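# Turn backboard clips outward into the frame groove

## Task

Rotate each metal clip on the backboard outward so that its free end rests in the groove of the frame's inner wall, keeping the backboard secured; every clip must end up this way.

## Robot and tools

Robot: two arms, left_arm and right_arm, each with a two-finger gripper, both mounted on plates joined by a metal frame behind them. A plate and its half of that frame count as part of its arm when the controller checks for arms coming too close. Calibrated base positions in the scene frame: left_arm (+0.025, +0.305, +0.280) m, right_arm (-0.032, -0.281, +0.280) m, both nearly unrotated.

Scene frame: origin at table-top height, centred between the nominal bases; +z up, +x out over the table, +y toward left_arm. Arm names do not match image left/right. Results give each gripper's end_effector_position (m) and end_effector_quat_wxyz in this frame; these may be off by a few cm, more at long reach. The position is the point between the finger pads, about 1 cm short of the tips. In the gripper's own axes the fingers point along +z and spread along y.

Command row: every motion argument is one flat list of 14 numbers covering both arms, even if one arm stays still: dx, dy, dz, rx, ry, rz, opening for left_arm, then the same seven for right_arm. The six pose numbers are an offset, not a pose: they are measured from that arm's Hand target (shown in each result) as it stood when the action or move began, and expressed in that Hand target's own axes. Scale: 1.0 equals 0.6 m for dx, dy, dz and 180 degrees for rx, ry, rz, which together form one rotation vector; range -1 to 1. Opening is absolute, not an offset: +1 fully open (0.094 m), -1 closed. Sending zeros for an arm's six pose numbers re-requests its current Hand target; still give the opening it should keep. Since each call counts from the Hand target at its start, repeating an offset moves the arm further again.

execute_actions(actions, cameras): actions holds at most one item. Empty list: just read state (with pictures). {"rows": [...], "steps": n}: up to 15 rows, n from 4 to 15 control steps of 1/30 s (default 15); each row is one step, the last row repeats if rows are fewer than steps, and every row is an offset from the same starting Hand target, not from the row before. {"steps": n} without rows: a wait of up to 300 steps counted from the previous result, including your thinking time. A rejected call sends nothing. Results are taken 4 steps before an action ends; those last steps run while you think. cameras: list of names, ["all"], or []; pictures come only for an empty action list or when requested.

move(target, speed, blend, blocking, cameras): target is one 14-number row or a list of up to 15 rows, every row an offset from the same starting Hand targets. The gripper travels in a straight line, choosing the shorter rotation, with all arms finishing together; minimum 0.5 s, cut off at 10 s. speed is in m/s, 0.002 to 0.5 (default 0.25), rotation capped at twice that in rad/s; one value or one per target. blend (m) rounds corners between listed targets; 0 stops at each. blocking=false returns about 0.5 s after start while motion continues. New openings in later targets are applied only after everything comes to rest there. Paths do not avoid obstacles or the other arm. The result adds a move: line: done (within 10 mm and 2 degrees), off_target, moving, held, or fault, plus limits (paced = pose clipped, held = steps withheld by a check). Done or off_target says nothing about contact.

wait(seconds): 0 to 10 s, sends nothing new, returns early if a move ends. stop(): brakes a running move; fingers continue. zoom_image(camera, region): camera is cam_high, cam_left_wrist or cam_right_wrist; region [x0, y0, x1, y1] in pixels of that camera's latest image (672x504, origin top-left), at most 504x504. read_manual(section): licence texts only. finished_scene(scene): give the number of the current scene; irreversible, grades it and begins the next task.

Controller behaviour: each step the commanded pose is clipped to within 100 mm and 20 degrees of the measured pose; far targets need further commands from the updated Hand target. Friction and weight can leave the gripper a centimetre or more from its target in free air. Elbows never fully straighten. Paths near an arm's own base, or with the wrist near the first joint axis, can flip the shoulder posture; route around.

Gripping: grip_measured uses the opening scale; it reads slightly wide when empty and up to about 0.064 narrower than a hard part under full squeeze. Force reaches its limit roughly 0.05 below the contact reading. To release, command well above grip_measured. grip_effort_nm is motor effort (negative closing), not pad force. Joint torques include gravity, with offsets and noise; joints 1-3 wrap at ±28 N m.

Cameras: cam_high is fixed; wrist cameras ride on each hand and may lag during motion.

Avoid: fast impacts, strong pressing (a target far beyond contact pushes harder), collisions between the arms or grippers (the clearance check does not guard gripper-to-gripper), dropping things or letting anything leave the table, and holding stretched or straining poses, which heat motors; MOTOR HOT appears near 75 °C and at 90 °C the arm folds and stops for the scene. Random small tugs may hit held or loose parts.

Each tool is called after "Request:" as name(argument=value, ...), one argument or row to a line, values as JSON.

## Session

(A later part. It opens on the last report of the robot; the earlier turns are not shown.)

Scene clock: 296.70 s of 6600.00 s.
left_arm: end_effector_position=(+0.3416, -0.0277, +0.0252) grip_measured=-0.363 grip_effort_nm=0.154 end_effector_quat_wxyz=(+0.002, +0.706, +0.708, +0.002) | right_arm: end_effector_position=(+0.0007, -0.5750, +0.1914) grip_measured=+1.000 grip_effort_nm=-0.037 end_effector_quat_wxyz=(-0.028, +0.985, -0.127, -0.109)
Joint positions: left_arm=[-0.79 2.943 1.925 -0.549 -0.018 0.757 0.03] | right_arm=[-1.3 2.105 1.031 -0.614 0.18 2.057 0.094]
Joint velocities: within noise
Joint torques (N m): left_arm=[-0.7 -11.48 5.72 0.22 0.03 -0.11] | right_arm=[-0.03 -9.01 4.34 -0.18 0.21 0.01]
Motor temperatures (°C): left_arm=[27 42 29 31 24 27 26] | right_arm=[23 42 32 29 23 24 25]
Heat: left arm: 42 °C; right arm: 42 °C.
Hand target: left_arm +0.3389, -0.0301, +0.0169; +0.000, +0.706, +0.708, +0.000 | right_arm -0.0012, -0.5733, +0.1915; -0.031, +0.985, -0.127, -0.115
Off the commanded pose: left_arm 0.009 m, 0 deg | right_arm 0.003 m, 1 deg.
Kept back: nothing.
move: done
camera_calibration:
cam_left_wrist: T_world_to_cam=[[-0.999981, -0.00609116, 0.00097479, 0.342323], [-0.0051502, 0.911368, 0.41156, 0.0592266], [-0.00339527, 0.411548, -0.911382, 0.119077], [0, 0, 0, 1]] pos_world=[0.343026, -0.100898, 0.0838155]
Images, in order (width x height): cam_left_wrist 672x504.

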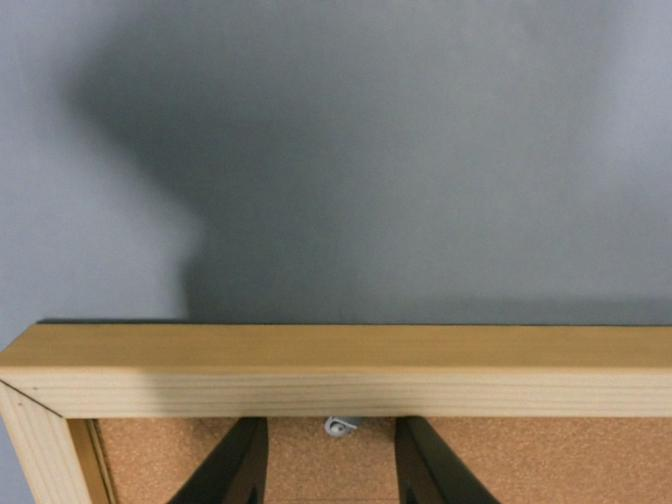

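Request:
execute_actions(
  actions=[
    {"rows":[[0,0,0,0,0,0,-0.45,0,0,0,0,0,0,1],[0,0,0,0,0,0,-0.5,0,0,0,0,0,0,1],[0,0,0,0,0,0,-0.55,0,0,0,0,0,0,1],[0,0,0,0,0,0,-0.6,0,0,0,0,0,0,1],[0,0,0,0,0,0,-0.64,0,0,0,0,0,0,1],[0,0,0,0,0,0,-0.67,0,0,0,0,0,0,1],[0,0,0,0,0,0,-0.7,0,0,0,0,0,0,1],[0,0,0,0,0,0,-0.72,0,0,0,0,0,0,1]],"steps":15},
  ],
)

Request:
execute_actions(
  actions=[
    {"rows":[[0,0,0,0,0,0,-0.74,0,0,0,0,0,0,1],[0,0,0,0,0,0,-0.76,0,0,0,0,0,0,1],[0,0,0,0,0,0,-0.78,0,0,0,0,0,0,1],[0,0,0,0,0,0,-0.8,0,0,0,0,0,0,1],[0,0,0,0,0,0,-0.815,0,0,0,0,0,0,1],[0,0,0,0,0,0,-0.83,0,0,0,0,0,0,1],[0,0,0,0,0,0,-0.84,0,0,0,0,0,0,1],[0,0,0,0,0,0,-0.85,0,0,0,0,0,0,1]],"steps":15},
  ],
  cameras=["cam_left_wrist"],
)

Request:
zoom_image(
  camera="cam_left_wrist",
  region=[240, 384, 420, 504],
)

Request:
execute_actions(
  actions=[
    {"rows":[[0,0,0,0,0,0,-0.857,0,0,0,0,0,0,1],[0,0,0,0,0,0,-0.864,0,0,0,0,0,0,1],[0,0,0,0,0,0,-0.871,0,0,0,0,0,0,1],[0,0,0,0,0,0,-0.878,0,0,0,0,0,0,1],[0,0,0,0,0,0,-0.885,0,0,0,0,0,0,1],[0,0,0,0,0,0,-0.89,0,0,0,0,0,0,1],[0,0,0,0,0,0,-0.895,0,0,0,0,0,0,1],[0,0,0,0,0,0,-0.9,0,0,0,0,0,0,1]],"steps":15},
  ],
  cameras=["cam_left_wrist"],
)

Request:
zoom_image(
  camera="cam_left_wrist",
  region=[240, 384, 420, 504],
)

Scene clock: 297.53 s of 6600.00 s.
left_arm: end_effector_position=(+0.3409, -0.0273, +0.0251) grip_measured=-0.717 grip_effort_nm=-0.120 end_effector_quat_wxyz=(+0.001, +0.706, +0.708, +0.003) | right_arm: end_effector_position=(+0.0007, -0.5750, +0.1914) grip_measured=+1.000 grip_effort_nm=-0.042 end_effector_quat_wxyz=(-0.028, +0.985, -0.127, -0.109)
Joint positions: left_arm=[-0.792 2.944 1.926 -0.553 -0.019 0.757 0.013] | right_arm=[-1.3 2.105 1.031 -0.614 0.18 2.057 0.094]
Joint velocities: within noise
Joint torques (N m): left_arm=[-0.57 -11.54 5.65 0.25 0.07 -0.11] | right_arm=[-0.03 -9.03 4.27 -0.14 0.21 0.01]
Motor temperatures (°C): left_arm=[27 42 29 31 24 27 26] | right_arm=[23 42 32 29 23 24 25]
Heat: left arm: 42 °C; right arm: 42 °C.
Hand target: left_arm +0.3389, -0.0300, +0.0169; +0.000, +0.706, +0.709, +0.000 | right_arm -0.0012, -0.5733, +0.1915; -0.031, +0.985, -0.127, -0.115
Steps of this call (1-14: nothing new was sent; 15-25: this action's first 11). Readings (end_effector_position of left_arm | right_arm):
15: (+0.3416, -0.0276, +0.0251) | (+0.0007, -0.5750, +0.1914)
16: (+0.3419, -0.0276, +0.0251) | (+0.0007, -0.5750, +0.1914)
18: (+0.3420, -0.0275, +0.0250) | (+0.0007, -0.5750, +0.1914)
22: (+0.3414, -0.0272, +0.0251) | (+0.0007, -0.5750, +0.1914)
25: the state above

Scene clock: 298.03 s of 6600.00 s.
left_arm: end_effector_position=(+0.3397, -0.0270, +0.0251) grip_measured=-0.846 grip_effort_nm=-0.188 end_effector_quat_wxyz=(-0.002, +0.707, +0.708, +0.001) | right_arm: end_effector_position=(+0.0007, -0.5750, +0.1914) grip_measured=+1.000 grip_effort_nm=-0.037 end_effector_quat_wxyz=(-0.028, +0.985, -0.127, -0.109)
Joint positions: left_arm=[-0.792 2.944 1.926 -0.557 -0.016 0.757 0.007] | right_arm=[-1.3 2.105 1.031 -0.614 0.18 2.057 0.094]
Joint velocities: within noise
Joint torques (N m): left_arm=[-0.62 -11.54 5.63 0.29 0.03 -0.11] | right_arm=[0.05 -9.03 4.4 -0.19 0.2 -0.02]
Motor temperatures (°C): left_arm=[27 42 29 31 24 27 26] | right_arm=[23 42 32 29 23 24 25]
Heat: left arm: 42 °C; right arm: 42 °C.
Hand target: left_arm +0.3389, -0.0301, +0.0169; +0.001, +0.706, +0.708, +0.000 | right_arm -0.0012, -0.5733, +0.1915; -0.031, +0.985, -0.127, -0.115
Off your previous action's commanded pose at its last step (step 4 of this call): left_arm 0.009 m, 0 deg | right_arm 0.003 m, 1 deg.
Steps of this call (1-4: your previous action's last 4; 5-15: this action's first 11). Readings (end_effector_position of left_arm | right_arm):
5: (+0.3407, -0.0274, +0.0251) | (+0.0007, -0.5750, +0.1914)
6: (+0.3405, -0.0273, +0.0251) | (+0.0007, -0.5750, +0.1914)
8: (+0.3400, -0.0272, +0.0251) | (+0.0007, -0.5750, +0.1914)
12: (+0.3397, -0.0270, +0.0251) | (+0.0007, -0.5750, +0.1914)
15: the state above
camera_calibration:
cam_left_wrist: T_world_to_cam=[[-0.999961, -0.00447465, 0.0075566, 0.340248], [-0.000926548, 0.90941, 0.415899, 0.0570545], [-0.00873305, 0.415876, -0.909379, 0.120639], [0, 0, 0, 1]] pos_world=[0.341341, -0.100534, 0.0834063]
Images, in order (width x height): cam_left_wrist 672x504.

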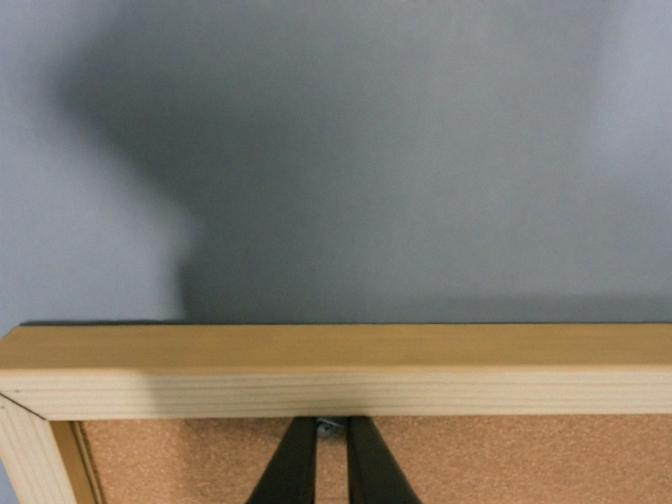

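Scaled by 2.800 from the camera's 672x504 image, which has a finer 960x720 frame.

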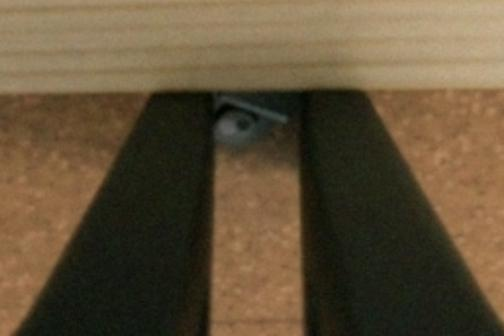

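Scene clock: 298.53 s of 6600.00 s.
left_arm: end_effector_position=(+0.3402, -0.0269, +0.0251) grip_measured=-0.893 grip_effort_nm=-0.349 end_effector_quat_wxyz=(-0.001, +0.707, +0.708, +0.003) | right_arm: end_effector_position=(+0.0007, -0.5750, +0.1914) grip_measured=+1.000 grip_effort_nm=-0.042 end_effector_quat_wxyz=(-0.028, +0.985, -0.127, -0.109)
Joint positions: left_arm=[-0.792 2.944 1.926 -0.557 -0.019 0.757 0.005] | right_arm=[-1.3 2.105 1.031 -0.614 0.18 2.057 0.094]
Joint velocities: within noise
Joint torques (N m): left_arm=[-0.61 -11.55 5.63 0.28 0.05 -0.11] | right_arm=[-0.09 -9.07 4.27 -0.2 0.23 -0.01]
Motor temperatures (°C): left_arm=[27 42 29 31 24 27 26] | right_arm=[23 42 32 29 23 24 25]
Heat: left arm: 42 °C; right arm: 42 °C.
Hand target: left_arm +0.3388, -0.0301, +0.0169; +0.000, +0.706, +0.708, +0.000 | right_arm -0.0012, -0.5733, +0.1915; -0.031, +0.985, -0.127, -0.115
Off your previous action's commanded pose at its last step (step 4 of this call): left_arm 0.009 m, 0 deg | right_arm 0.003 m, 1 deg.
Steps of this call (1-4: your previous action's last 4; 5-15: this action's first 11). Readings (end_effector_position of left_arm | right_arm):
5: (+0.3397, -0.0270, +0.0251) | (+0.0007, -0.5750, +0.1914)
6: (+0.3397, -0.0270, +0.0251) | (+0.0007, -0.5750, +0.1914)
8: (+0.3398, -0.0271, +0.0251) | (+0.0007, -0.5750, +0.1914)
12: (+0.3401, -0.0269, +0.0251) | (+0.0007, -0.5750, +0.1914)
15: the state above
camera_calibration:
cam_left_wrist: T_world_to_cam=[[-0.999977, -0.00448535, 0.00508816, 0.340791], [-0.00195459, 0.908876, 0.417062, 0.057188], [-0.00649518, 0.417043, -0.908864, 0.119822], [0, 0, 0, 1]] pos_world=[0.341674, -0.100419, 0.0833169]
Images, in order (width x height): cam_left_wrist 672x504.

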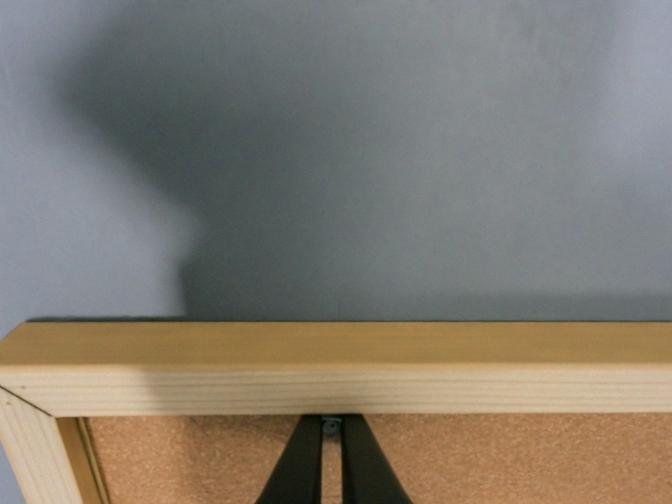

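Scaled by 2.800 from the camera's 672x504 image, which has a finer 960x720 frame.

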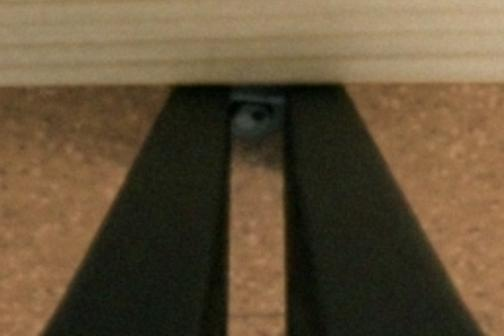

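Request:
execute_actions(
  actions=[
    {"rows":[[0.0053,0.0023,0,0,0,0,-0.5,0,0,0,0,0,0,1]],"steps":15},
  ],
)

Request:
move(
  target=[
    [0,0,-0.05,0,0,0,-0.5,0,0,0,0,0,0,1],
    [0.04,0,-0.13,0,0,0,-0.5,0,0,0,0,0,0,1],
  ],
  speed=[0.08,0.25],
  cameras=["cam_left_wrist"],
)

Request:
zoom_image(
  camera="cam_left_wrist",
  region=[220, 130, 460, 290],
)

Request:
move(
  target=[0.2,-0.16,-0.12,0,0,0,0,0,0,0,0,0,0,1],
  cameras=["cam_left_wrist"],
)

Scene clock: 299.13 s of 6600.00 s.
left_arm: end_effector_position=(+0.3402, -0.0270, +0.0251) grip_measured=-0.503 grip_effort_nm=0.159 end_effector_quat_wxyz=(-0.001, +0.707, +0.708, +0.002) | right_arm: end_effector_position=(+0.0007, -0.5750, +0.1914) grip_measured=+1.000 grip_effort_nm=-0.037 end_effector_quat_wxyz=(-0.028, +0.985, -0.127, -0.109)
Joint positions: left_arm=[-0.792 2.944 1.926 -0.556 -0.019 0.757 0.023] | right_arm=[-1.3 2.105 1.031 -0.614 0.18 2.057 0.094]
Joint velocities: within noise
Joint torques (N m): left_arm=[-0.03 -11.9 4.83 0.33 0.05 -0.04] | right_arm=[-0.17 -9.09 4.36 -0.2 0.23 -0.02]
Motor temperatures (°C): left_arm=[27 42 29 31 24 27 26] | right_arm=[23 42 32 29 23 24 25]
Heat: left arm: 42 °C; right arm: 42 °C.
Hand target: left_arm +0.3402, -0.0270, +0.0169; +0.000, +0.706, +0.708, +0.000 | right_arm -0.0012, -0.5733, +0.1915; -0.031, +0.985, -0.127, -0.115
Off your previous action's commanded pose at its last step (step 4 of this call): left_arm 0.009 m, 0 deg | right_arm 0.003 m, 1 deg.
Steps of this call (1-4: your previous action's last 4; 5-7: nothing new was sent; 8-18: this action's first 11). Readings (end_effector_position of left_arm | right_arm):
8: (+0.3402, -0.0269, +0.0251) | (+0.0007, -0.5750, +0.1914)
9: (+0.3403, -0.0270, +0.0251) | (+0.0007, -0.5750, +0.1914)
11: (+0.3402, -0.0270, +0.0251) | (+0.0007, -0.5750, +0.1914)
15: (+0.3402, -0.0270, +0.0251) | (+0.0007, -0.5750, +0.1914)
18: the state above

Scene clock: 300.60 s of 6600.00 s.
left_arm: end_effector_position=(+0.3424, -0.0029, +0.0905) grip_measured=-0.503 grip_effort_nm=0.159 end_effector_quat_wxyz=(+0.001, +0.702, +0.712, +0.003) | right_arm: end_effector_position=(+0.0007, -0.5750, +0.1914) grip_measured=+1.000 grip_effort_nm=-0.037 end_effector_quat_wxyz=(-0.028, +0.985, -0.127, -0.109)
Joint positions: left_arm=[-0.753 2.697 1.701 -0.573 -0.019 0.784 0.023] | right_arm=[-1.3 2.105 1.031 -0.614 0.18 2.057 0.094]
Joint velocities: within noise
Joint torques (N m): left_arm=[-0.32 -14.75 3.17 0.16 0.05 0.02] | right_arm=[-0.21 -9.02 4.37 -0.18 0.19 -0.02]
Motor temperatures (°C): left_arm=[27 42 29 31 24 27 26] | right_arm=[23 43 32 29 23 24 25]
Heat: left arm: 42 °C; right arm: 43 °C.
Hand target: left_arm +0.3401, -0.0028, +0.0949; +0.001, +0.706, +0.709, +0.000 | right_arm -0.0012, -0.5733, +0.1915; -0.031, +0.985, -0.127, -0.115
Off your previous action's commanded pose at its last step (step 4 of this call): left_arm 0.008 m, 0 deg | right_arm 0.003 m, 1 deg.
Off the commanded pose: left_arm 0.005 m, 1 deg | right_arm 0.003 m, 1 deg.
Kept back: nothing.
move: done
camera_calibration:
cam_left_wrist: T_world_to_cam=[[-0.999865, -0.0163735, 0.0015981, 0.343081], [-0.0142451, 0.910276, 0.413757, 0.0126774], [-0.00822936, 0.413678, -0.910386, 0.170051], [0, 0, 0, 1]] pos_world=[0.344615, -0.0762691, 0.149019]
Images, in order (width x height): cam_left_wrist 672x504.

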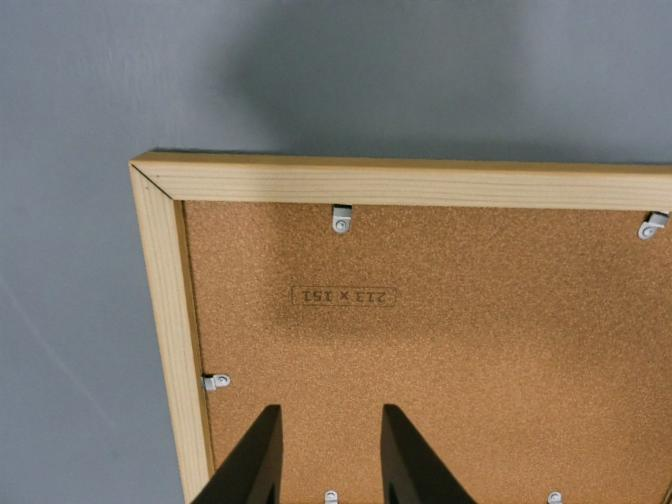

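Scaled by 2.100 from the camera's 672x504 image, which has a finer 960x720 frame.

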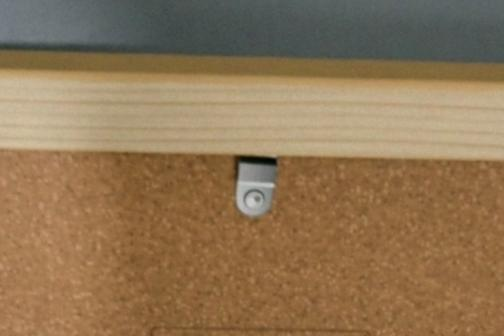

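Scene clock: 301.93 s of 6600.00 s.
left_arm: end_effector_position=(+0.2404, +0.1188, +0.1624) grip_measured=-0.003 grip_effort_nm=0.154 end_effector_quat_wxyz=(-0.012, +0.705, +0.709, +0.002) | right_arm: end_effector_position=(+0.0007, -0.5750, +0.1914) grip_measured=+1.000 grip_effort_nm=-0.037 end_effector_quat_wxyz=(-0.028, +0.985, -0.127, -0.109)
Joint positions: left_arm=[-0.701 2.113 0.866 -0.346 -0.019 0.844 0.047] | right_arm=[-1.3 2.105 1.031 -0.614 0.18 2.057 0.094]
Joint velocities: within noise
Joint torques (N m): left_arm=[0.23 -10.35 2.35 0.27 0.05 0.02] | right_arm=[-0.02 -9.05 4.36 -0.19 0.19 0.03]
Motor temperatures (°C): left_arm=[27 42 29 31 24 27 26] | right_arm=[23 43 32 29 23 24 25]
Heat: left arm: 42 °C; right arm: 43 °C.
Hand target: left_arm +0.2436, +0.1168, +0.1667; +0.000, +0.706, +0.708, +0.000 | right_arm -0.0012, -0.5733, +0.1915; -0.031, +0.985, -0.127, -0.115
Off the commanded pose: left_arm 0.006 m, 1 deg | right_arm 0.003 m, 1 deg.
Kept back: nothing.
move: done
camera_calibration:
cam_left_wrist: T_world_to_cam=[[-0.999724, -0.00935258, 0.0215705, 0.238804], [0.000833912, 0.902789, 0.430083, -0.134737], [-0.023496, 0.429982, -0.902532, 0.184756], [0, 0, 0, 1]] pos_world=[0.243192, 0.0444311, 0.219545]
Images, in order (width x height): cam_left_wrist 672x504.

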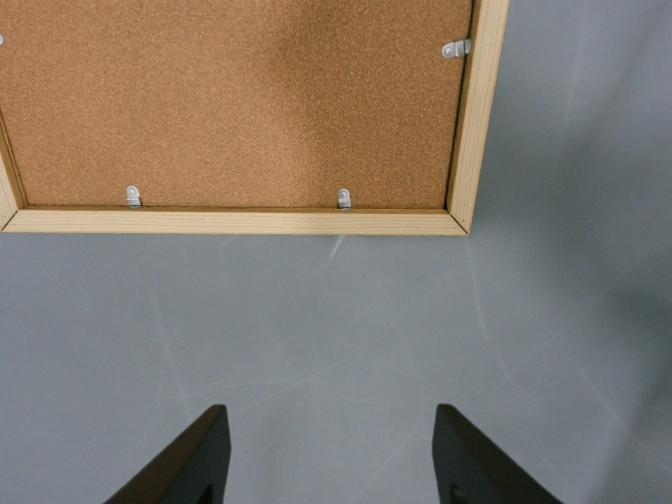

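Request:
zoom_image(
  camera="cam_left_wrist",
  region=[300, 20, 500, 240],
)

Request:
move(
  target=[-0.2,0,0.05,0,0,0,0,0,0,0,0,0,0,1],
  cameras=["cam_left_wrist"],
)

Request:
zoom_image(
  camera="cam_left_wrist",
  region=[230, 100, 430, 250],
)

Scaled by 2.291 from the camera's 672x504 image, which has a finer 960x720 frame.

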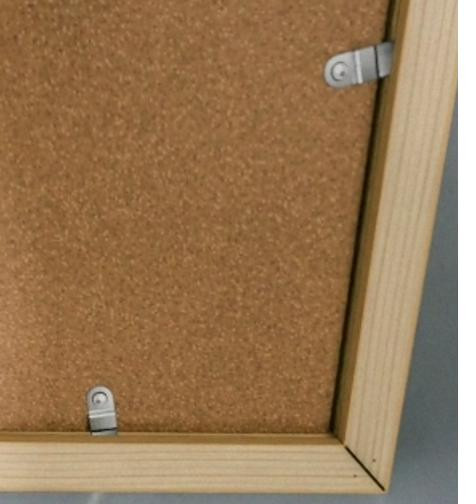

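Scene clock: 303.33 s of 6600.00 s.
left_arm: end_effector_position=(+0.2438, -0.0031, +0.1404) grip_measured=-0.003 grip_effort_nm=0.159 end_effector_quat_wxyz=(+0.008, +0.710, +0.705, +0.001) | right_arm: end_effector_position=(+0.0007, -0.5750, +0.1914) grip_measured=+1.000 grip_effort_nm=-0.037 end_effector_quat_wxyz=(-0.028, +0.985, -0.127, -0.109)
Joint positions: left_arm=[-0.938 2.381 1.274 -0.451 -0.019 0.62 0.047] | right_arm=[-1.3 2.105 1.031 -0.614 0.18 2.057 0.094]
Joint velocities: within noise
Joint torques (N m): left_arm=[0.05 -9.42 5.27 0.1 0.06 -0.11] | right_arm=[0.12 -9.16 4.44 -0.19 0.2 -0.02]
Motor temperatures (°C): left_arm=[27 42 29 31 24 27 26] | right_arm=[23 43 32 29 23 24 25]
Heat: left arm: 42 °C; right arm: 43 °C.
Hand target: left_arm +0.2441, -0.0032, +0.1368; +0.000, +0.706, +0.708, +0.000 | right_arm -0.0012, -0.5733, +0.1915; -0.031, +0.985, -0.127, -0.115
Off the commanded pose: left_arm 0.004 m, 1 deg | right_arm 0.003 m, 1 deg.
Kept back: nothing.
move: done
camera_calibration:
cam_left_wrist: T_world_to_cam=[[-0.999971, 0.00403946, -0.006492, 0.245624], [0.00107912, 0.915117, 0.403187, -0.0114372], [0.0075696, 0.403169, -0.915094, 0.211509], [0, 0, 0, 1]] pos_world=[0.244028, -0.0757996, 0.199757]
Images, in order (width x height): cam_left_wrist 672x504.

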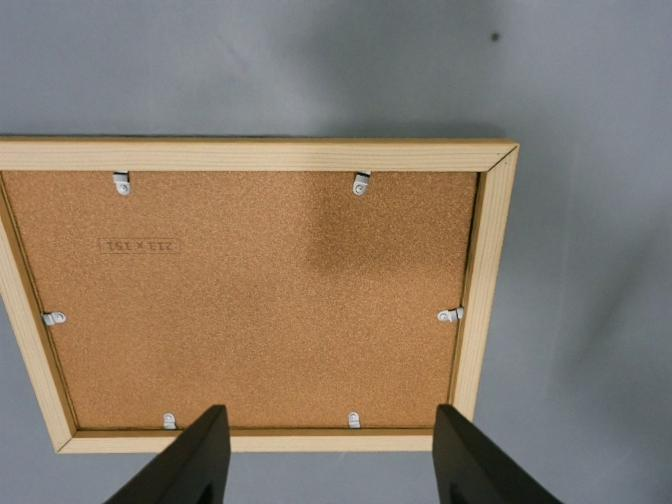

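Scaled by 2.520 from the camera's 672x504 image, which has a finer 960x720 frame.

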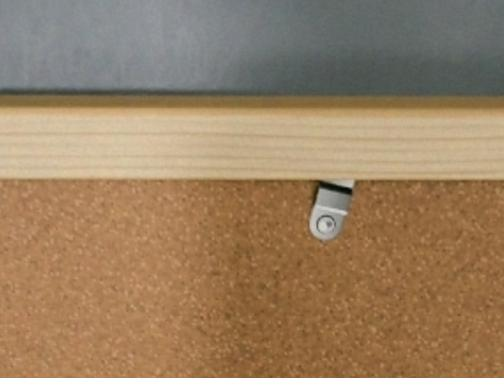

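Request:
zoom_image(
  camera="cam_left_wrist",
  region=[390, 270, 510, 360],
)

Request:
zoom_image(
  camera="cam_left_wrist",
  region=[310, 140, 410, 215],
)

Request:
zoom_image(
  camera="cam_left_wrist",
  region=[10, 270, 130, 360],
)

Request:
zoom_image(
  camera="cam_left_wrist",
  region=[120, 390, 240, 460],
)

Request:
zoom_image(
  camera="cam_left_wrist",
  region=[310, 390, 430, 460],
)

Scaled by 4.200 from the camera's 672x504 image, which has a finer 960x720 frame.

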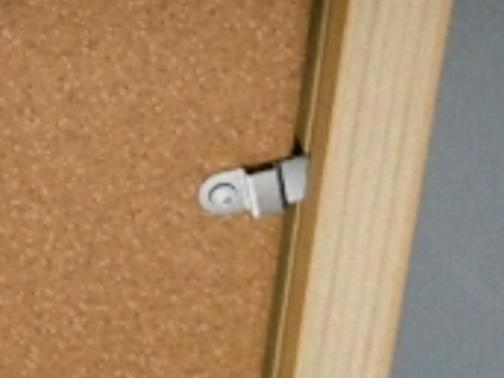

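Scaled by 5.040 from the camera's 672x504 image, which has a finer 960x720 frame.

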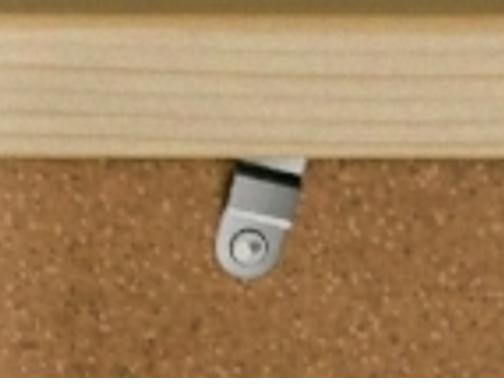

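Scaled by 4.200 from the camera's 672x504 image, which has a finer 960x720 frame.

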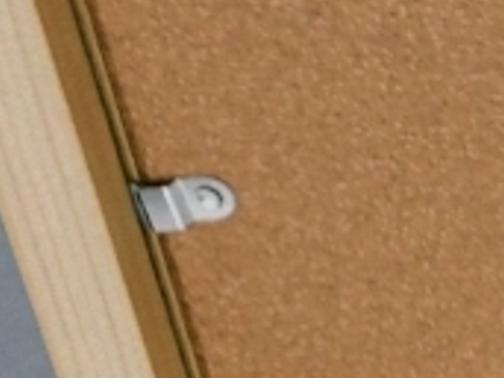

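Scaled by 4.200 from the camera's 672x504 image, which has a finer 960x720 frame.

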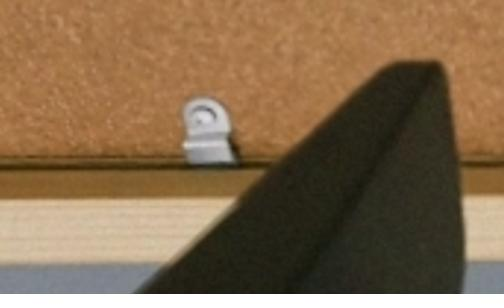

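Scaled by 4.200 from the camera's 672x504 image, which has a finer 960x720 frame.

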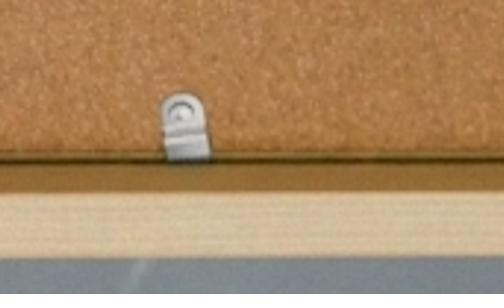

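Request:
zoom_image(
  camera="cam_left_wrist",
  region=[425, 290, 485, 335],
)

Request:
zoom_image(
  camera="cam_left_wrist",
  region=[335, 400, 385, 438],
)

Scaled by 8.400 from the camera's 672x504 image, which has a finer 960x720 frame.

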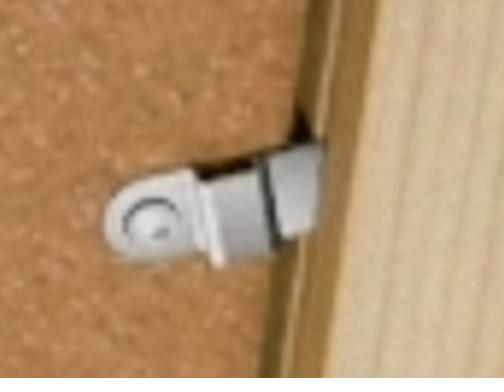

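Scaled by 10.080 from the camera's 672x504 image, which has a finer 960x720 frame.

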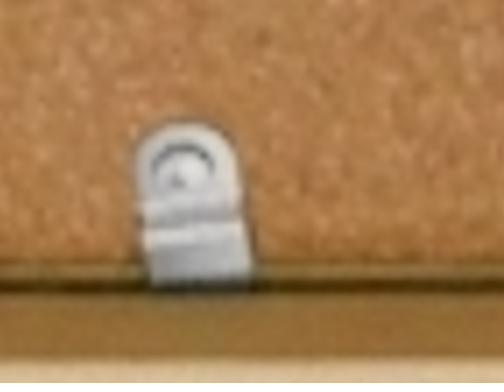

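Request:
zoom_image(
  camera="cam_left_wrist",
  region=[95, 160, 155, 205],
)

Request:
zoom_image(
  camera="cam_left_wrist",
  region=[335, 160, 395, 205],
)

Scaled by 8.400 from the camera's 672x504 image, which has a finer 960x720 frame.

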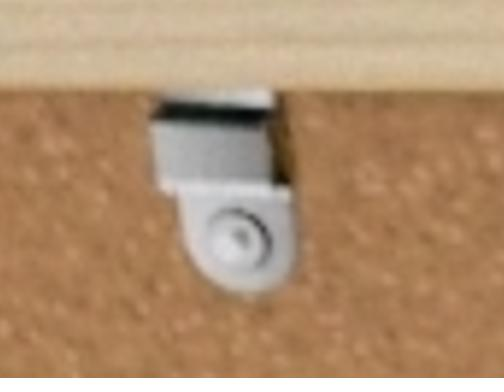

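Scaled by 8.400 from the camera's 672x504 image, which has a finer 960x720 frame.

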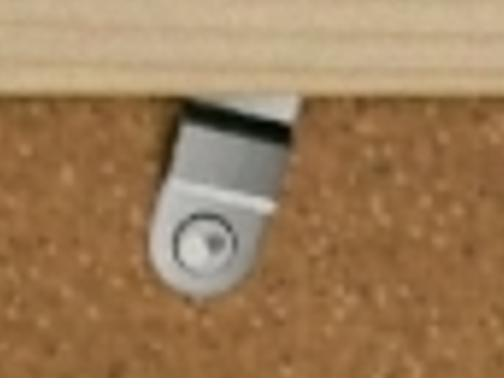

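Request:
move(
  target=[-0.041,-0.0165,0.153,0,0,0,-0.36,0,0,0,0,0,0,1],
  speed=0.2,
  cameras=["cam_left_wrist"],
)

Scene clock: 305.80 s of 6600.00 s.
left_arm: end_effector_position=(+0.2326, -0.0211, +0.0476) grip_measured=-0.357 grip_effort_nm=-0.115 end_effector_quat_wxyz=(-0.007, +0.707, +0.707, +0.005) | right_arm: end_effector_position=(+0.0007, -0.5750, +0.1914) grip_measured=+1.000 grip_effort_nm=-0.042 end_effector_quat_wxyz=(-0.028, +0.985, -0.127, -0.109)
Joint positions: left_arm=[-0.986 2.705 1.443 -0.328 -0.019 0.565 0.03] | right_arm=[-1.3 2.105 1.031 -0.614 0.18 2.057 0.094]
Joint velocities: within noise
Joint torques (N m): left_arm=[-0.44 -10.99 4.3 0.3 0.05 -0.11] | right_arm=[0.01 -9.02 4.34 -0.22 0.17 -0.03]
Motor temperatures (°C): left_arm=[27 42 29 31 23 27 26] | right_arm=[23 43 32 29 23 24 25]
Heat: left arm: 42 °C; right arm: 43 °C.
Hand target: left_arm +0.2343, -0.0279, +0.0450; +0.000, +0.706, +0.708, +0.000 | right_arm -0.0012, -0.5733, +0.1915; -0.031, +0.985, -0.127, -0.115
Off the commanded pose: left_arm 0.008 m, 1 deg | right_arm 0.003 m, 1 deg.
Kept back: nothing.
move: done
camera_calibration:
cam_left_wrist: T_world_to_cam=[[-0.999938, -0.00245983, 0.0108801, 0.232911], [0.00242219, 0.904228, 0.427043, 0.0407631], [-0.0108886, 0.427043, -0.904166, 0.138178], [0, 0, 0, 1]] pos_world=[0.234302, -0.0952942, 0.104994]
Images, in order (width x height): cam_left_wrist 672x504.

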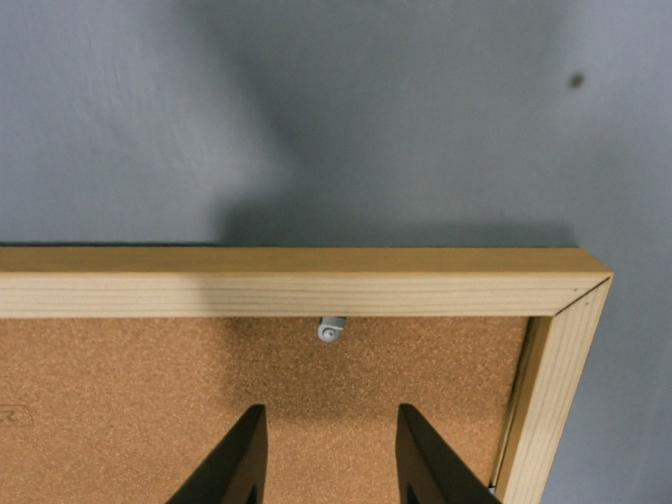

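Request:
move(
  target=[-0.006,0.001,0.0455,0,0,0,-0.36,0,0,0,0,0,0,1],
  speed=0.07,
  cameras=["cam_left_wrist"],
)

Request:
zoom_image(
  camera="cam_left_wrist",
  region=[240, 384, 420, 504],
)

Scene clock: 306.83 s of 6600.00 s.
left_arm: end_effector_position=(+0.2362, -0.0273, +0.0237) grip_measured=-0.358 grip_effort_nm=-0.110 end_effector_quat_wxyz=(-0.003, +0.706, +0.708, +0.003) | right_arm: end_effector_position=(+0.0007, -0.5750, +0.1914) grip_measured=+1.000 grip_effort_nm=-0.032 end_effector_quat_wxyz=(-0.028, +0.985, -0.127, -0.109)
Joint positions: left_arm=[-0.986 2.793 1.511 -0.299 -0.019 0.563 0.03] | right_arm=[-1.3 2.105 1.031 -0.614 0.18 2.057 0.094]
Joint velocities: within noise
Joint torques (N m): left_arm=[-0.64 -10.45 4.19 0.31 0.05 -0.1] | right_arm=[-0.05 -9.14 4.4 -0.21 0.2 0.01]
Motor temperatures (°C): left_arm=[27 42 29 31 23 27 26] | right_arm=[23 43 32 29 23 24 25]
Heat: left arm: 42 °C; right arm: 43 °C.
Hand target: left_arm +0.2349, -0.0315, +0.0177; +0.000, +0.706, +0.708, +0.000 | right_arm -0.0012, -0.5733, +0.1915; -0.031, +0.985, -0.127, -0.115
Off the commanded pose: left_arm 0.007 m, 1 deg | right_arm 0.003 m, 1 deg.
Kept back: nothing.
move: done
camera_calibration:
cam_left_wrist: T_world_to_cam=[[-0.99997, -0.00519004, 0.00577223, 0.236789], [-0.00228785, 0.907637, 0.41975, 0.0579724], [-0.00741761, 0.419724, -0.907621, 0.118361], [0, 0, 0, 1]] pos_world=[0.237793, -0.101068, 0.0817259]
Images, in order (width x height): cam_left_wrist 672x504.

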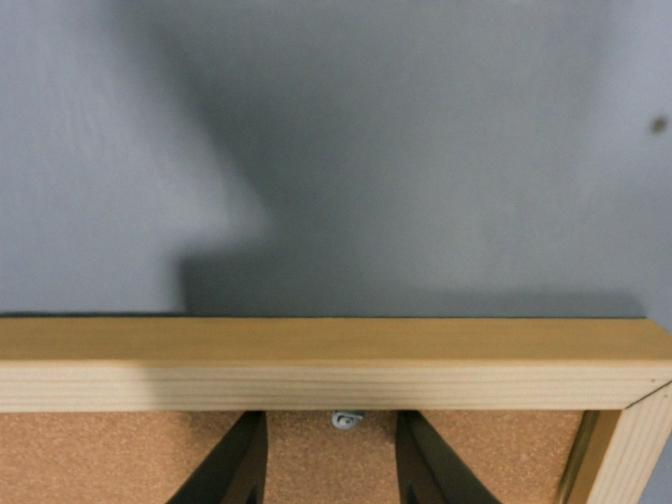

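Scaled by 2.800 from the camera's 672x504 image, which has a finer 960x720 frame.

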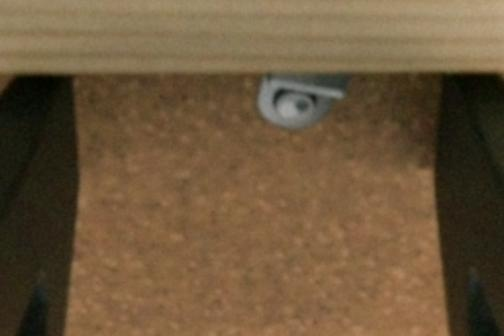

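Request:
execute_actions(
  actions=[
    {"rows":[[0,0,0,0,0,0,-0.45,0,0,0,0,0,0,1],[0,0,0,0,0,0,-0.5,0,0,0,0,0,0,1],[0,0,0,0,0,0,-0.55,0,0,0,0,0,0,1],[0,0,0,0,0,0,-0.6,0,0,0,0,0,0,1],[0,0,0,0,0,0,-0.64,0,0,0,0,0,0,1],[0,0,0,0,0,0,-0.67,0,0,0,0,0,0,1],[0,0,0,0,0,0,-0.7,0,0,0,0,0,0,1],[0,0,0,0,0,0,-0.72,0,0,0,0,0,0,1],[0,0,0,0,0,0,-0.74,0,0,0,0,0,0,1],[0,0,0,0,0,0,-0.76,0,0,0,0,0,0,1]],"steps":15},
  ],
)

Request:
execute_actions(
  actions=[
    {"rows":[[0,0,0,0,0,0,-0.78,0,0,0,0,0,0,1],[0,0,0,0,0,0,-0.8,0,0,0,0,0,0,1],[0,0,0,0,0,0,-0.81,0,0,0,0,0,0,1],[0,0,0,0,0,0,-0.82,0,0,0,0,0,0,1],[0,0,0,0,0,0,-0.83,0,0,0,0,0,0,1],[0,0,0,0,0,0,-0.84,0,0,0,0,0,0,1],[0,0,0,0,0,0,-0.85,0,0,0,0,0,0,1],[0,0,0,0,0,0,-0.86,0,0,0,0,0,0,1],[0,0,0,0,0,0,-0.87,0,0,0,0,0,0,1]],"steps":15},
  ],
)

Request:
execute_actions(
  actions=[
    {"rows":[[0,0,0,0,0,0,-0.875,0,0,0,0,0,0,1],[0,0,0,0,0,0,-0.88,0,0,0,0,0,0,1],[0,0,0,0,0,0,-0.885,0,0,0,0,0,0,1],[0,0,0,0,0,0,-0.89,0,0,0,0,0,0,1],[0,0,0,0,0,0,-0.895,0,0,0,0,0,0,1],[0,0,0,0,0,0,-0.9,0,0,0,0,0,0,1]],"steps":15},
  ],
  cameras=["cam_left_wrist"],
)

Request:
zoom_image(
  camera="cam_left_wrist",
  region=[240, 384, 420, 504],
)

Scene clock: 307.73 s of 6600.00 s.
left_arm: end_effector_position=(+0.2356, -0.0273, +0.0236) grip_measured=-0.755 grip_effort_nm=-0.115 end_effector_quat_wxyz=(-0.003, +0.706, +0.708, +0.002) | right_arm: end_effector_position=(+0.0007, -0.5750, +0.1914) grip_measured=+1.000 grip_effort_nm=-0.032 end_effector_quat_wxyz=(-0.028, +0.985, -0.127, -0.109)
Joint positions: left_arm=[-0.986 2.793 1.511 -0.3 -0.016 0.562 0.012] | right_arm=[-1.3 2.105 1.031 -0.614 0.18 2.057 0.094]
Joint velocities: left_arm=[-0.012 -0.002 -0.007 0.051 0.037 0.022 -0.004] | right_arm=[within noise]
Joint torques (N m): left_arm=[-0.66 -10.45 4.25 0.31 0.01 -0.11] | right_arm=[-0.12 -9.03 4.31 -0.16 0.23 0]
Motor temperatures (°C): left_arm=[27 42 29 31 23 27 26] | right_arm=[23 43 32 29 23 24 25]
Heat: left arm: 42 °C; right arm: 43 °C.
Hand target: left_arm +0.2349, -0.0314, +0.0176; +0.000, +0.706, +0.708, +0.000 | right_arm -0.0012, -0.5733, +0.1915; -0.031, +0.985, -0.127, -0.115
Steps of this call (1-16: nothing new was sent; 17-27: this action's first 11). Readings (end_effector_position of left_arm | right_arm):
17: (+0.2362, -0.0273, +0.0237) | (+0.0007, -0.5750, +0.1914)
18: (+0.2362, -0.0274, +0.0237) | (+0.0007, -0.5750, +0.1914)
20: (+0.2362, -0.0274, +0.0237) | (+0.0007, -0.5750, +0.1914)
24: (+0.2361, -0.0274, +0.0236) | (+0.0007, -0.5750, +0.1914)
27: the state above

Scene clock: 308.23 s of 6600.00 s.
left_arm: end_effector_position=(+0.2347, -0.0278, +0.0236) grip_measured=-0.865 grip_effort_nm=-0.222 end_effector_quat_wxyz=(-0.004, +0.707, +0.707, +0.001) | right_arm: end_effector_position=(+0.0007, -0.5750, +0.1914) grip_measured=+1.000 grip_effort_nm=-0.032 end_effector_quat_wxyz=(-0.028, +0.985, -0.127, -0.109)
Joint positions: left_arm=[-0.987 2.793 1.511 -0.301 -0.014 0.562 0.006] | right_arm=[-1.3 2.105 1.031 -0.614 0.18 2.057 0.094]
Joint velocities: within noise
Joint torques (N m): left_arm=[-0.51 -10.45 4.18 0.31 0 -0.11] | right_arm=[-0.03 -9.03 4.34 -0.18 0.18 0]
Motor temperatures (°C): left_arm=[27 42 29 31 23 27 26] | right_arm=[23 43 32 29 23 24 25]
Heat: left arm: 42 °C; right arm: 43 °C.
Hand target: left_arm +0.2350, -0.0314, +0.0176; +0.000, +0.706, +0.709, +0.000 | right_arm -0.0012, -0.5733, +0.1915; -0.031, +0.985, -0.127, -0.115
Off your previous action's commanded pose at its last step (step 4 of this call): left_arm 0.007 m, 0 deg | right_arm 0.003 m, 1 deg.
Steps of this call (1-4: your previous action's last 4; 5-15: this action's first 11). Readings (end_effector_position of left_arm | right_arm):
5: (+0.2355, -0.0274, +0.0236) | (+0.0007, -0.5750, +0.1914)
6: (+0.2353, -0.0275, +0.0236) | (+0.0007, -0.5750, +0.1914)
8: (+0.2353, -0.0275, +0.0236) | (+0.0007, -0.5750, +0.1914)
12: (+0.2350, -0.0276, +0.0236) | (+0.0007, -0.5750, +0.1914)
15: the state above

Scene clock: 308.73 s of 6600.00 s.
left_arm: end_effector_position=(+0.2345, -0.0279, +0.0236) grip_measured=-0.893 grip_effort_nm=-0.330 end_effector_quat_wxyz=(-0.004, +0.707, +0.707, +0.001) | right_arm: end_effector_position=(+0.0007, -0.5750, +0.1914) grip_measured=+1.000 grip_effort_nm=-0.037 end_effector_quat_wxyz=(-0.028, +0.985, -0.127, -0.109)
Joint positions: left_arm=[-0.988 2.793 1.511 -0.301 -0.013 0.562 0.005] | right_arm=[-1.3 2.105 1.031 -0.614 0.18 2.057 0.094]
Joint velocities: within noise
Joint torques (N m): left_arm=[-0.49 -10.45 4.21 0.31 -0.01 -0.1] | right_arm=[-0.03 -9.09 4.45 -0.2 0.17 -0.01]
Motor temperatures (°C): left_arm=[27 41 29 31 23 27 26] | right_arm=[23 43 32 29 23 24 25]
Heat: left arm: 41 °C; right arm: 43 °C.
Hand target: left_arm +0.2349, -0.0315, +0.0176; +0.000, +0.706, +0.708, +0.000 | right_arm -0.0012, -0.5733, +0.1915; -0.031, +0.985, -0.127, -0.115
Off your previous action's commanded pose at its last step (step 4 of this call): left_arm 0.007 m, 1 deg | right_arm 0.003 m, 1 deg.
Steps of this call (1-4: your previous action's last 4; 5-15: this action's first 11). Readings (end_effector_position of left_arm | right_arm):
5: (+0.2345, -0.0279, +0.0236) | (+0.0007, -0.5750, +0.1914)
6: (+0.2345, -0.0279, +0.0236) | (+0.0007, -0.5750, +0.1914)
8: (+0.2345, -0.0279, +0.0236) | (+0.0007, -0.5750, +0.1914)
12: (+0.2345, -0.0279, +0.0236) | (+0.0007, -0.5750, +0.1914)
15: the state above
camera_calibration:
cam_left_wrist: T_world_to_cam=[[-0.999928, -0.00366975, 0.0114097, 0.234966], [0.00143727, 0.908386, 0.41813, 0.057747], [-0.0118988, 0.418116, -0.908316, 0.119497], [0, 0, 0, 1]] pos_world=[0.236288, -0.101558, 0.0817147]
Images, in order (width x height): cam_left_wrist 672x504.

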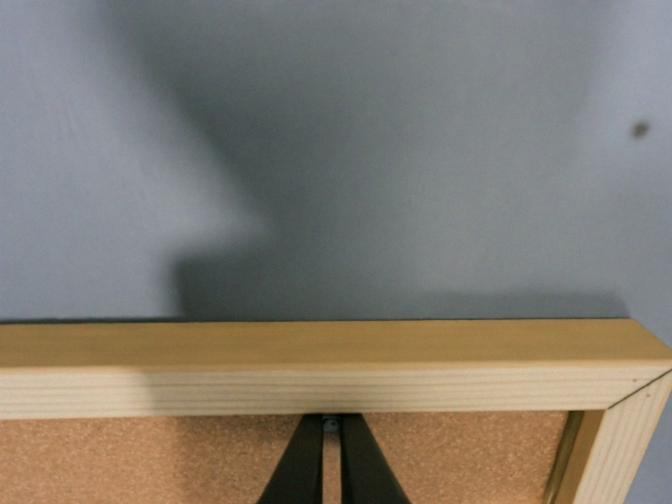

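Scaled by 2.800 from the camera's 672x504 image, which has a finer 960x720 frame.

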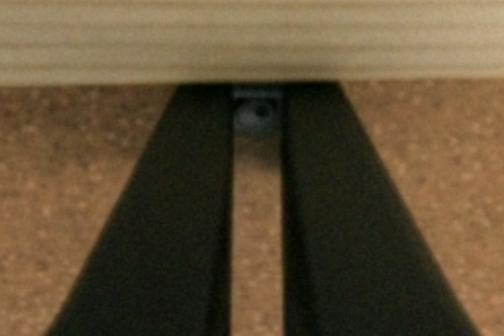

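Request:
execute_actions(
  actions=[
    {"rows":[[0.006,-0.0007,0,0,0,0,-0.5,0,0,0,0,0,0,1]],"steps":15},
  ],
)

Request:
move(
  target=[
    [0,0,-0.05,0,0,0,-0.5,0,0,0,0,0,0,1],
    [0.03,0,-0.22,0,0,0,-0.5,0,0,0,0,0,0,1],
  ],
  speed=[0.08,0.25],
  cameras=["cam_left_wrist"],
)

Request:
zoom_image(
  camera="cam_left_wrist",
  region=[250, 130, 450, 280],
)

Scene clock: 309.27 s of 6600.00 s.
left_arm: end_effector_position=(+0.2352, -0.0290, +0.0236) grip_measured=-0.503 grip_effort_nm=0.159 end_effector_quat_wxyz=(-0.001, +0.707, +0.707, +0.000) | right_arm: end_effector_position=(+0.0007, -0.5750, +0.1914) grip_measured=+1.000 grip_effort_nm=-0.042 end_effector_quat_wxyz=(-0.028, +0.985, -0.127, -0.109)
Joint positions: left_arm=[-0.988 2.793 1.511 -0.295 -0.013 0.562 0.023] | right_arm=[-1.3 2.105 1.031 -0.614 0.18 2.057 0.094]
Joint velocities: within noise
Joint torques (N m): left_arm=[-0.18 -11 2.81 0.37 0 -0.07] | right_arm=[-0.12 -9.17 4.34 -0.18 0.21 -0.02]
Motor temperatures (°C): left_arm=[27 41 29 31 23 27 26] | right_arm=[23 43 32 29 23 24 25]
Heat: left arm: 41 °C; right arm: 43 °C.
Hand target: left_arm +0.2345, -0.0279, +0.0176; +0.000, +0.706, +0.708, +0.000 | right_arm -0.0012, -0.5733, +0.1915; -0.031, +0.985, -0.127, -0.115
Off your previous action's commanded pose at its last step (step 4 of this call): left_arm 0.007 m, 1 deg | right_arm 0.003 m, 1 deg.
Steps of this call (1-4: your previous action's last 4; 5: nothing new was sent; 6-16: this action's first 11). Readings (end_effector_position of left_arm | right_arm):
6: (+0.2345, -0.0280, +0.0236) | (+0.0007, -0.5750, +0.1914)
7: (+0.2347, -0.0282, +0.0236) | (+0.0007, -0.5750, +0.1914)
9: (+0.2351, -0.0290, +0.0236) | (+0.0007, -0.5750, +0.1914)
13: (+0.2352, -0.0290, +0.0236) | (+0.0007, -0.5750, +0.1914)
16: the state above

Scene clock: 311.00 s of 6600.00 s.
left_arm: end_effector_position=(+0.2365, -0.0159, +0.1481) grip_measured=-0.503 grip_effort_nm=0.159 end_effector_quat_wxyz=(+0.008, +0.704, +0.710, -0.002) | right_arm: end_effector_position=(+0.0007, -0.5750, +0.1914) grip_measured=+1.000 grip_effort_nm=-0.037 end_effector_quat_wxyz=(-0.028, +0.985, -0.127, -0.109)
Joint positions: left_arm=[-0.971 2.376 1.307 -0.488 -0.013 0.573 0.023] | right_arm=[-1.3 2.105 1.031 -0.614 0.18 2.057 0.094]
Joint velocities: within noise
Joint torques (N m): left_arm=[0.1 -12.18 3 0.13 -0.01 0.02] | right_arm=[-0.06 -9.05 4.18 -0.17 0.21 0.01]
Motor temperatures (°C): left_arm=[27 42 29 31 23 27 26] | right_arm=[23 43 32 29 23 24 25]
Heat: left arm: 42 °C; right arm: 43 °C.
Hand target: left_arm +0.2343, -0.0098, +0.1497; +0.000, +0.706, +0.708, +0.000 | right_arm -0.0012, -0.5733, +0.1915; -0.031, +0.985, -0.127, -0.115
Off your previous action's commanded pose at its last step (step 4 of this call): left_arm 0.006 m, 0 deg | right_arm 0.003 m, 1 deg.
Off the commanded pose: left_arm 0.007 m, 1 deg | right_arm 0.003 m, 1 deg.
Kept back: nothing.
move: done
camera_calibration:
cam_left_wrist: T_world_to_cam=[[-0.999944, -0.0103891, -0.00193082, 0.237467], [-0.0102969, 0.916932, 0.398912, 0.00055209], [-0.0023739, 0.398909, -0.916987, 0.22628], [0, 0, 0, 1]] pos_world=[0.237996, -0.0883042, 0.207734]
Images, in order (width x height): cam_left_wrist 672x504.

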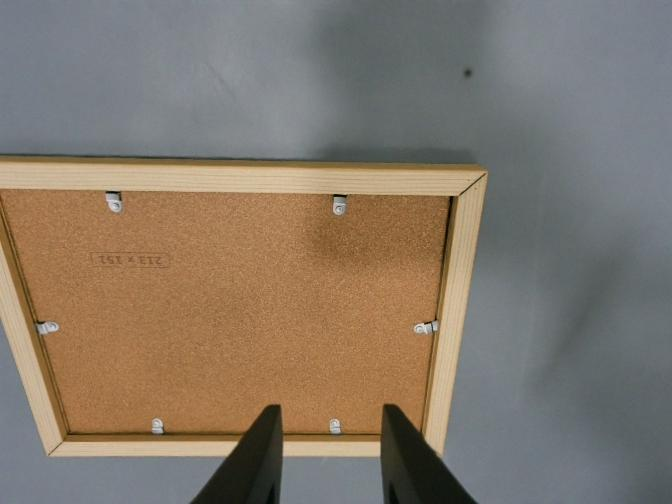

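Scaled by 2.520 from the camera's 672x504 image, which has a finer 960x720 frame.

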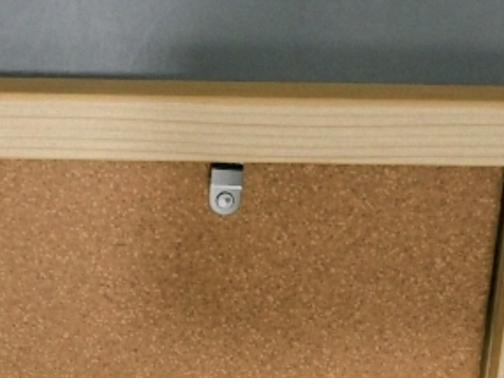

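Request:
move(
  target=[0.08,-0.02,0.06,0,0,-0.5,-0.5,0,0,0,0,0,0,1],
  speed=0.5,
  cameras=["cam_left_wrist"],
)

Scene clock: 313.57 s of 6600.00 s.
left_arm: end_effector_position=(+0.2218, +0.0361, +0.1141) grip_measured=-0.503 grip_effort_nm=0.159 end_effector_quat_wxyz=(-0.002, +0.005, +1.000, +0.001) | right_arm: end_effector_position=(+0.0007, -0.5750, +0.1914) grip_measured=+1.000 grip_effort_nm=-0.032 end_effector_quat_wxyz=(-0.028, +0.985, -0.127, -0.109)
Joint positions: left_arm=[-0.919 2.376 1.08 -0.281 -0.011 -0.93 0.023] | right_arm=[-1.3 2.105 1.031 -0.614 0.18 2.057 0.094]
Joint velocities: within noise
Joint torques (N m): left_arm=[0.05 -10.41 2 0.31 -0.04 -0.11] | right_arm=[-0.14 -9.02 4.27 -0.17 0.17 -0.01]
Motor temperatures (°C): left_arm=[27 42 29 31 23 27 26] | right_arm=[23 43 32 29 23 24 25]
Heat: left arm: 42 °C; right arm: 43 °C.
Hand target: left_arm +0.2221, +0.0381, +0.1136; +0.000, -0.002, +1.000, +0.000 | right_arm -0.0012, -0.5733, +0.1915; -0.031, +0.985, -0.127, -0.115
Off the commanded pose: left_arm 0.002 m, 1 deg | right_arm 0.003 m, 1 deg.
Kept back: nothing.
move: done
camera_calibration:
cam_left_wrist: T_world_to_cam=[[-0.00609241, -0.999963, 0.00609458, 0.0376191], [-0.909315, 0.00807575, 0.416031, 0.196499], [-0.416064, -0.00300726, -0.90933, 0.279758], [0, 0, 0, 1]] pos_world=[0.295306, 0.0368722, 0.172414]
Images, in order (width x height): cam_left_wrist 672x504.

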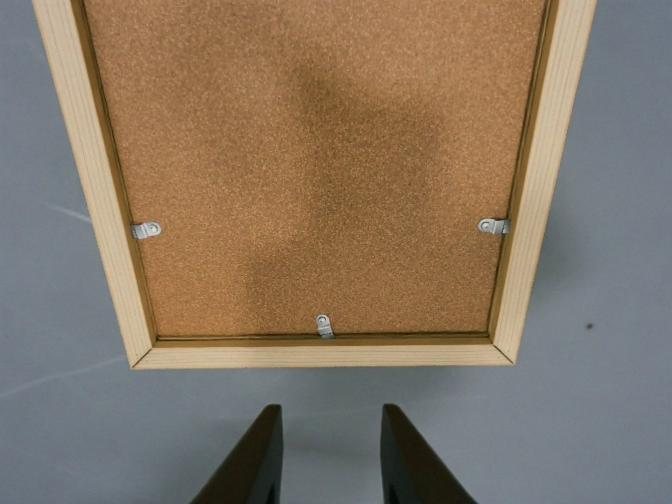

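Request:
zoom_image(
  camera="cam_left_wrist",
  region=[290, 300, 360, 355],
)

Request:
zoom_image(
  camera="cam_left_wrist",
  region=[460, 200, 530, 255],
)

Request:
zoom_image(
  camera="cam_left_wrist",
  region=[110, 200, 180, 255],
)

Scaled by 7.200 from the camera's 672x504 image, which has a finer 960x720 frame.

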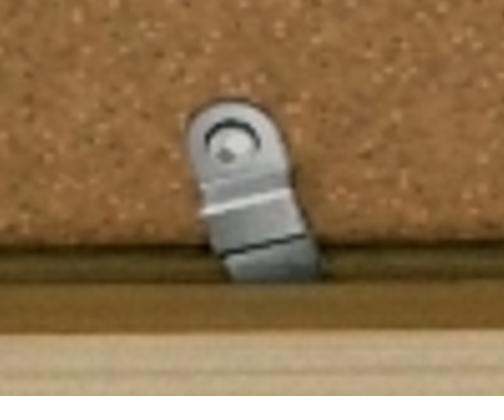

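Scaled by 7.200 from the camera's 672x504 image, which has a finer 960x720 frame.

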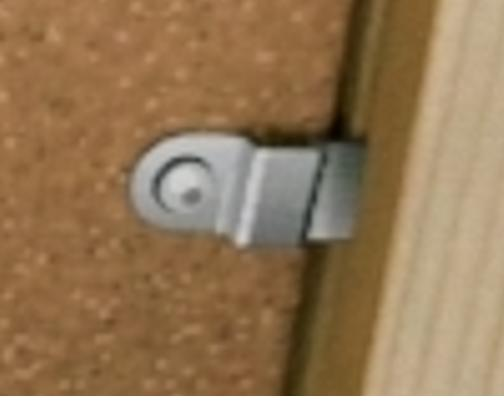

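Scaled by 7.200 from the camera's 672x504 image, which has a finer 960x720 frame.

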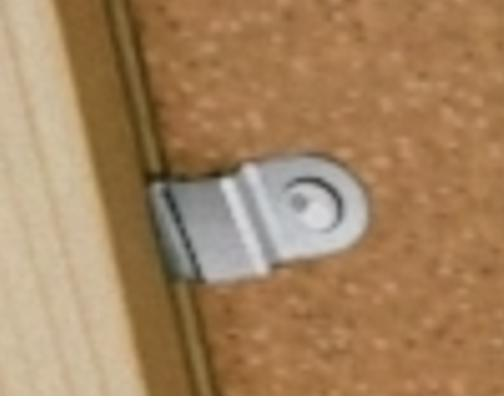

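Request:
move(
  target=[0.0568,0.0007,0.114,0,0,0,-0.36,0,0,0,0,0,0,1],
  speed=0.2,
  cameras=["cam_left_wrist"],
)

Scene clock: 315.10 s of 6600.00 s.
left_arm: end_effector_position=(+0.1879, +0.0382, +0.0477) grip_measured=-0.363 grip_effort_nm=0.164 end_effector_quat_wxyz=(-0.002, +0.002, +1.000, +0.000) | right_arm: end_effector_position=(+0.0007, -0.5750, +0.1914) grip_measured=+1.000 grip_effort_nm=-0.042 end_effector_quat_wxyz=(-0.028, +0.985, -0.127, -0.109)
Joint positions: left_arm=[-1 2.586 1.054 -0.045 -0.01 -1.017 0.03] | right_arm=[-1.3 2.105 1.031 -0.614 0.18 2.057 0.094]
Joint velocities: within noise
Joint torques (N m): left_arm=[-0.24 -9.39 1.61 0.32 -0.04 -0.11] | right_arm=[-0.17 -9.14 4.31 -0.21 0.18 0.03]
Motor temperatures (°C): left_arm=[27 42 29 31 23 27 26] | right_arm=[23 43 32 29 23 24 25]
Heat: left arm: 42 °C; right arm: 43 °C.
Hand target: left_arm +0.1881, +0.0384, +0.0452; +0.000, -0.002, +1.000, +0.000 | right_arm -0.0012, -0.5733, +0.1915; -0.031, +0.985, -0.127, -0.115
Off the commanded pose: left_arm 0.002 m, 0 deg | right_arm 0.003 m, 1 deg.
Kept back: nothing.
move: done
camera_calibration:
cam_left_wrist: T_world_to_cam=[[0.0000110897, -0.99998, 0.00626262, 0.0387645], [-0.909278, 0.00259635, 0.416181, 0.193505], [-0.416189, -0.00569908, -0.90926, 0.205361], [0, 0, 0, 1]] pos_world=[0.261418, 0.0394317, 0.105951]
Images, in order (width x height): cam_left_wrist 672x504.

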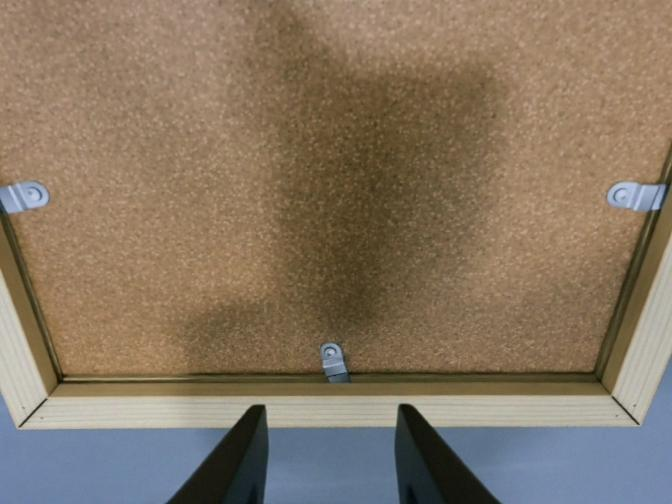

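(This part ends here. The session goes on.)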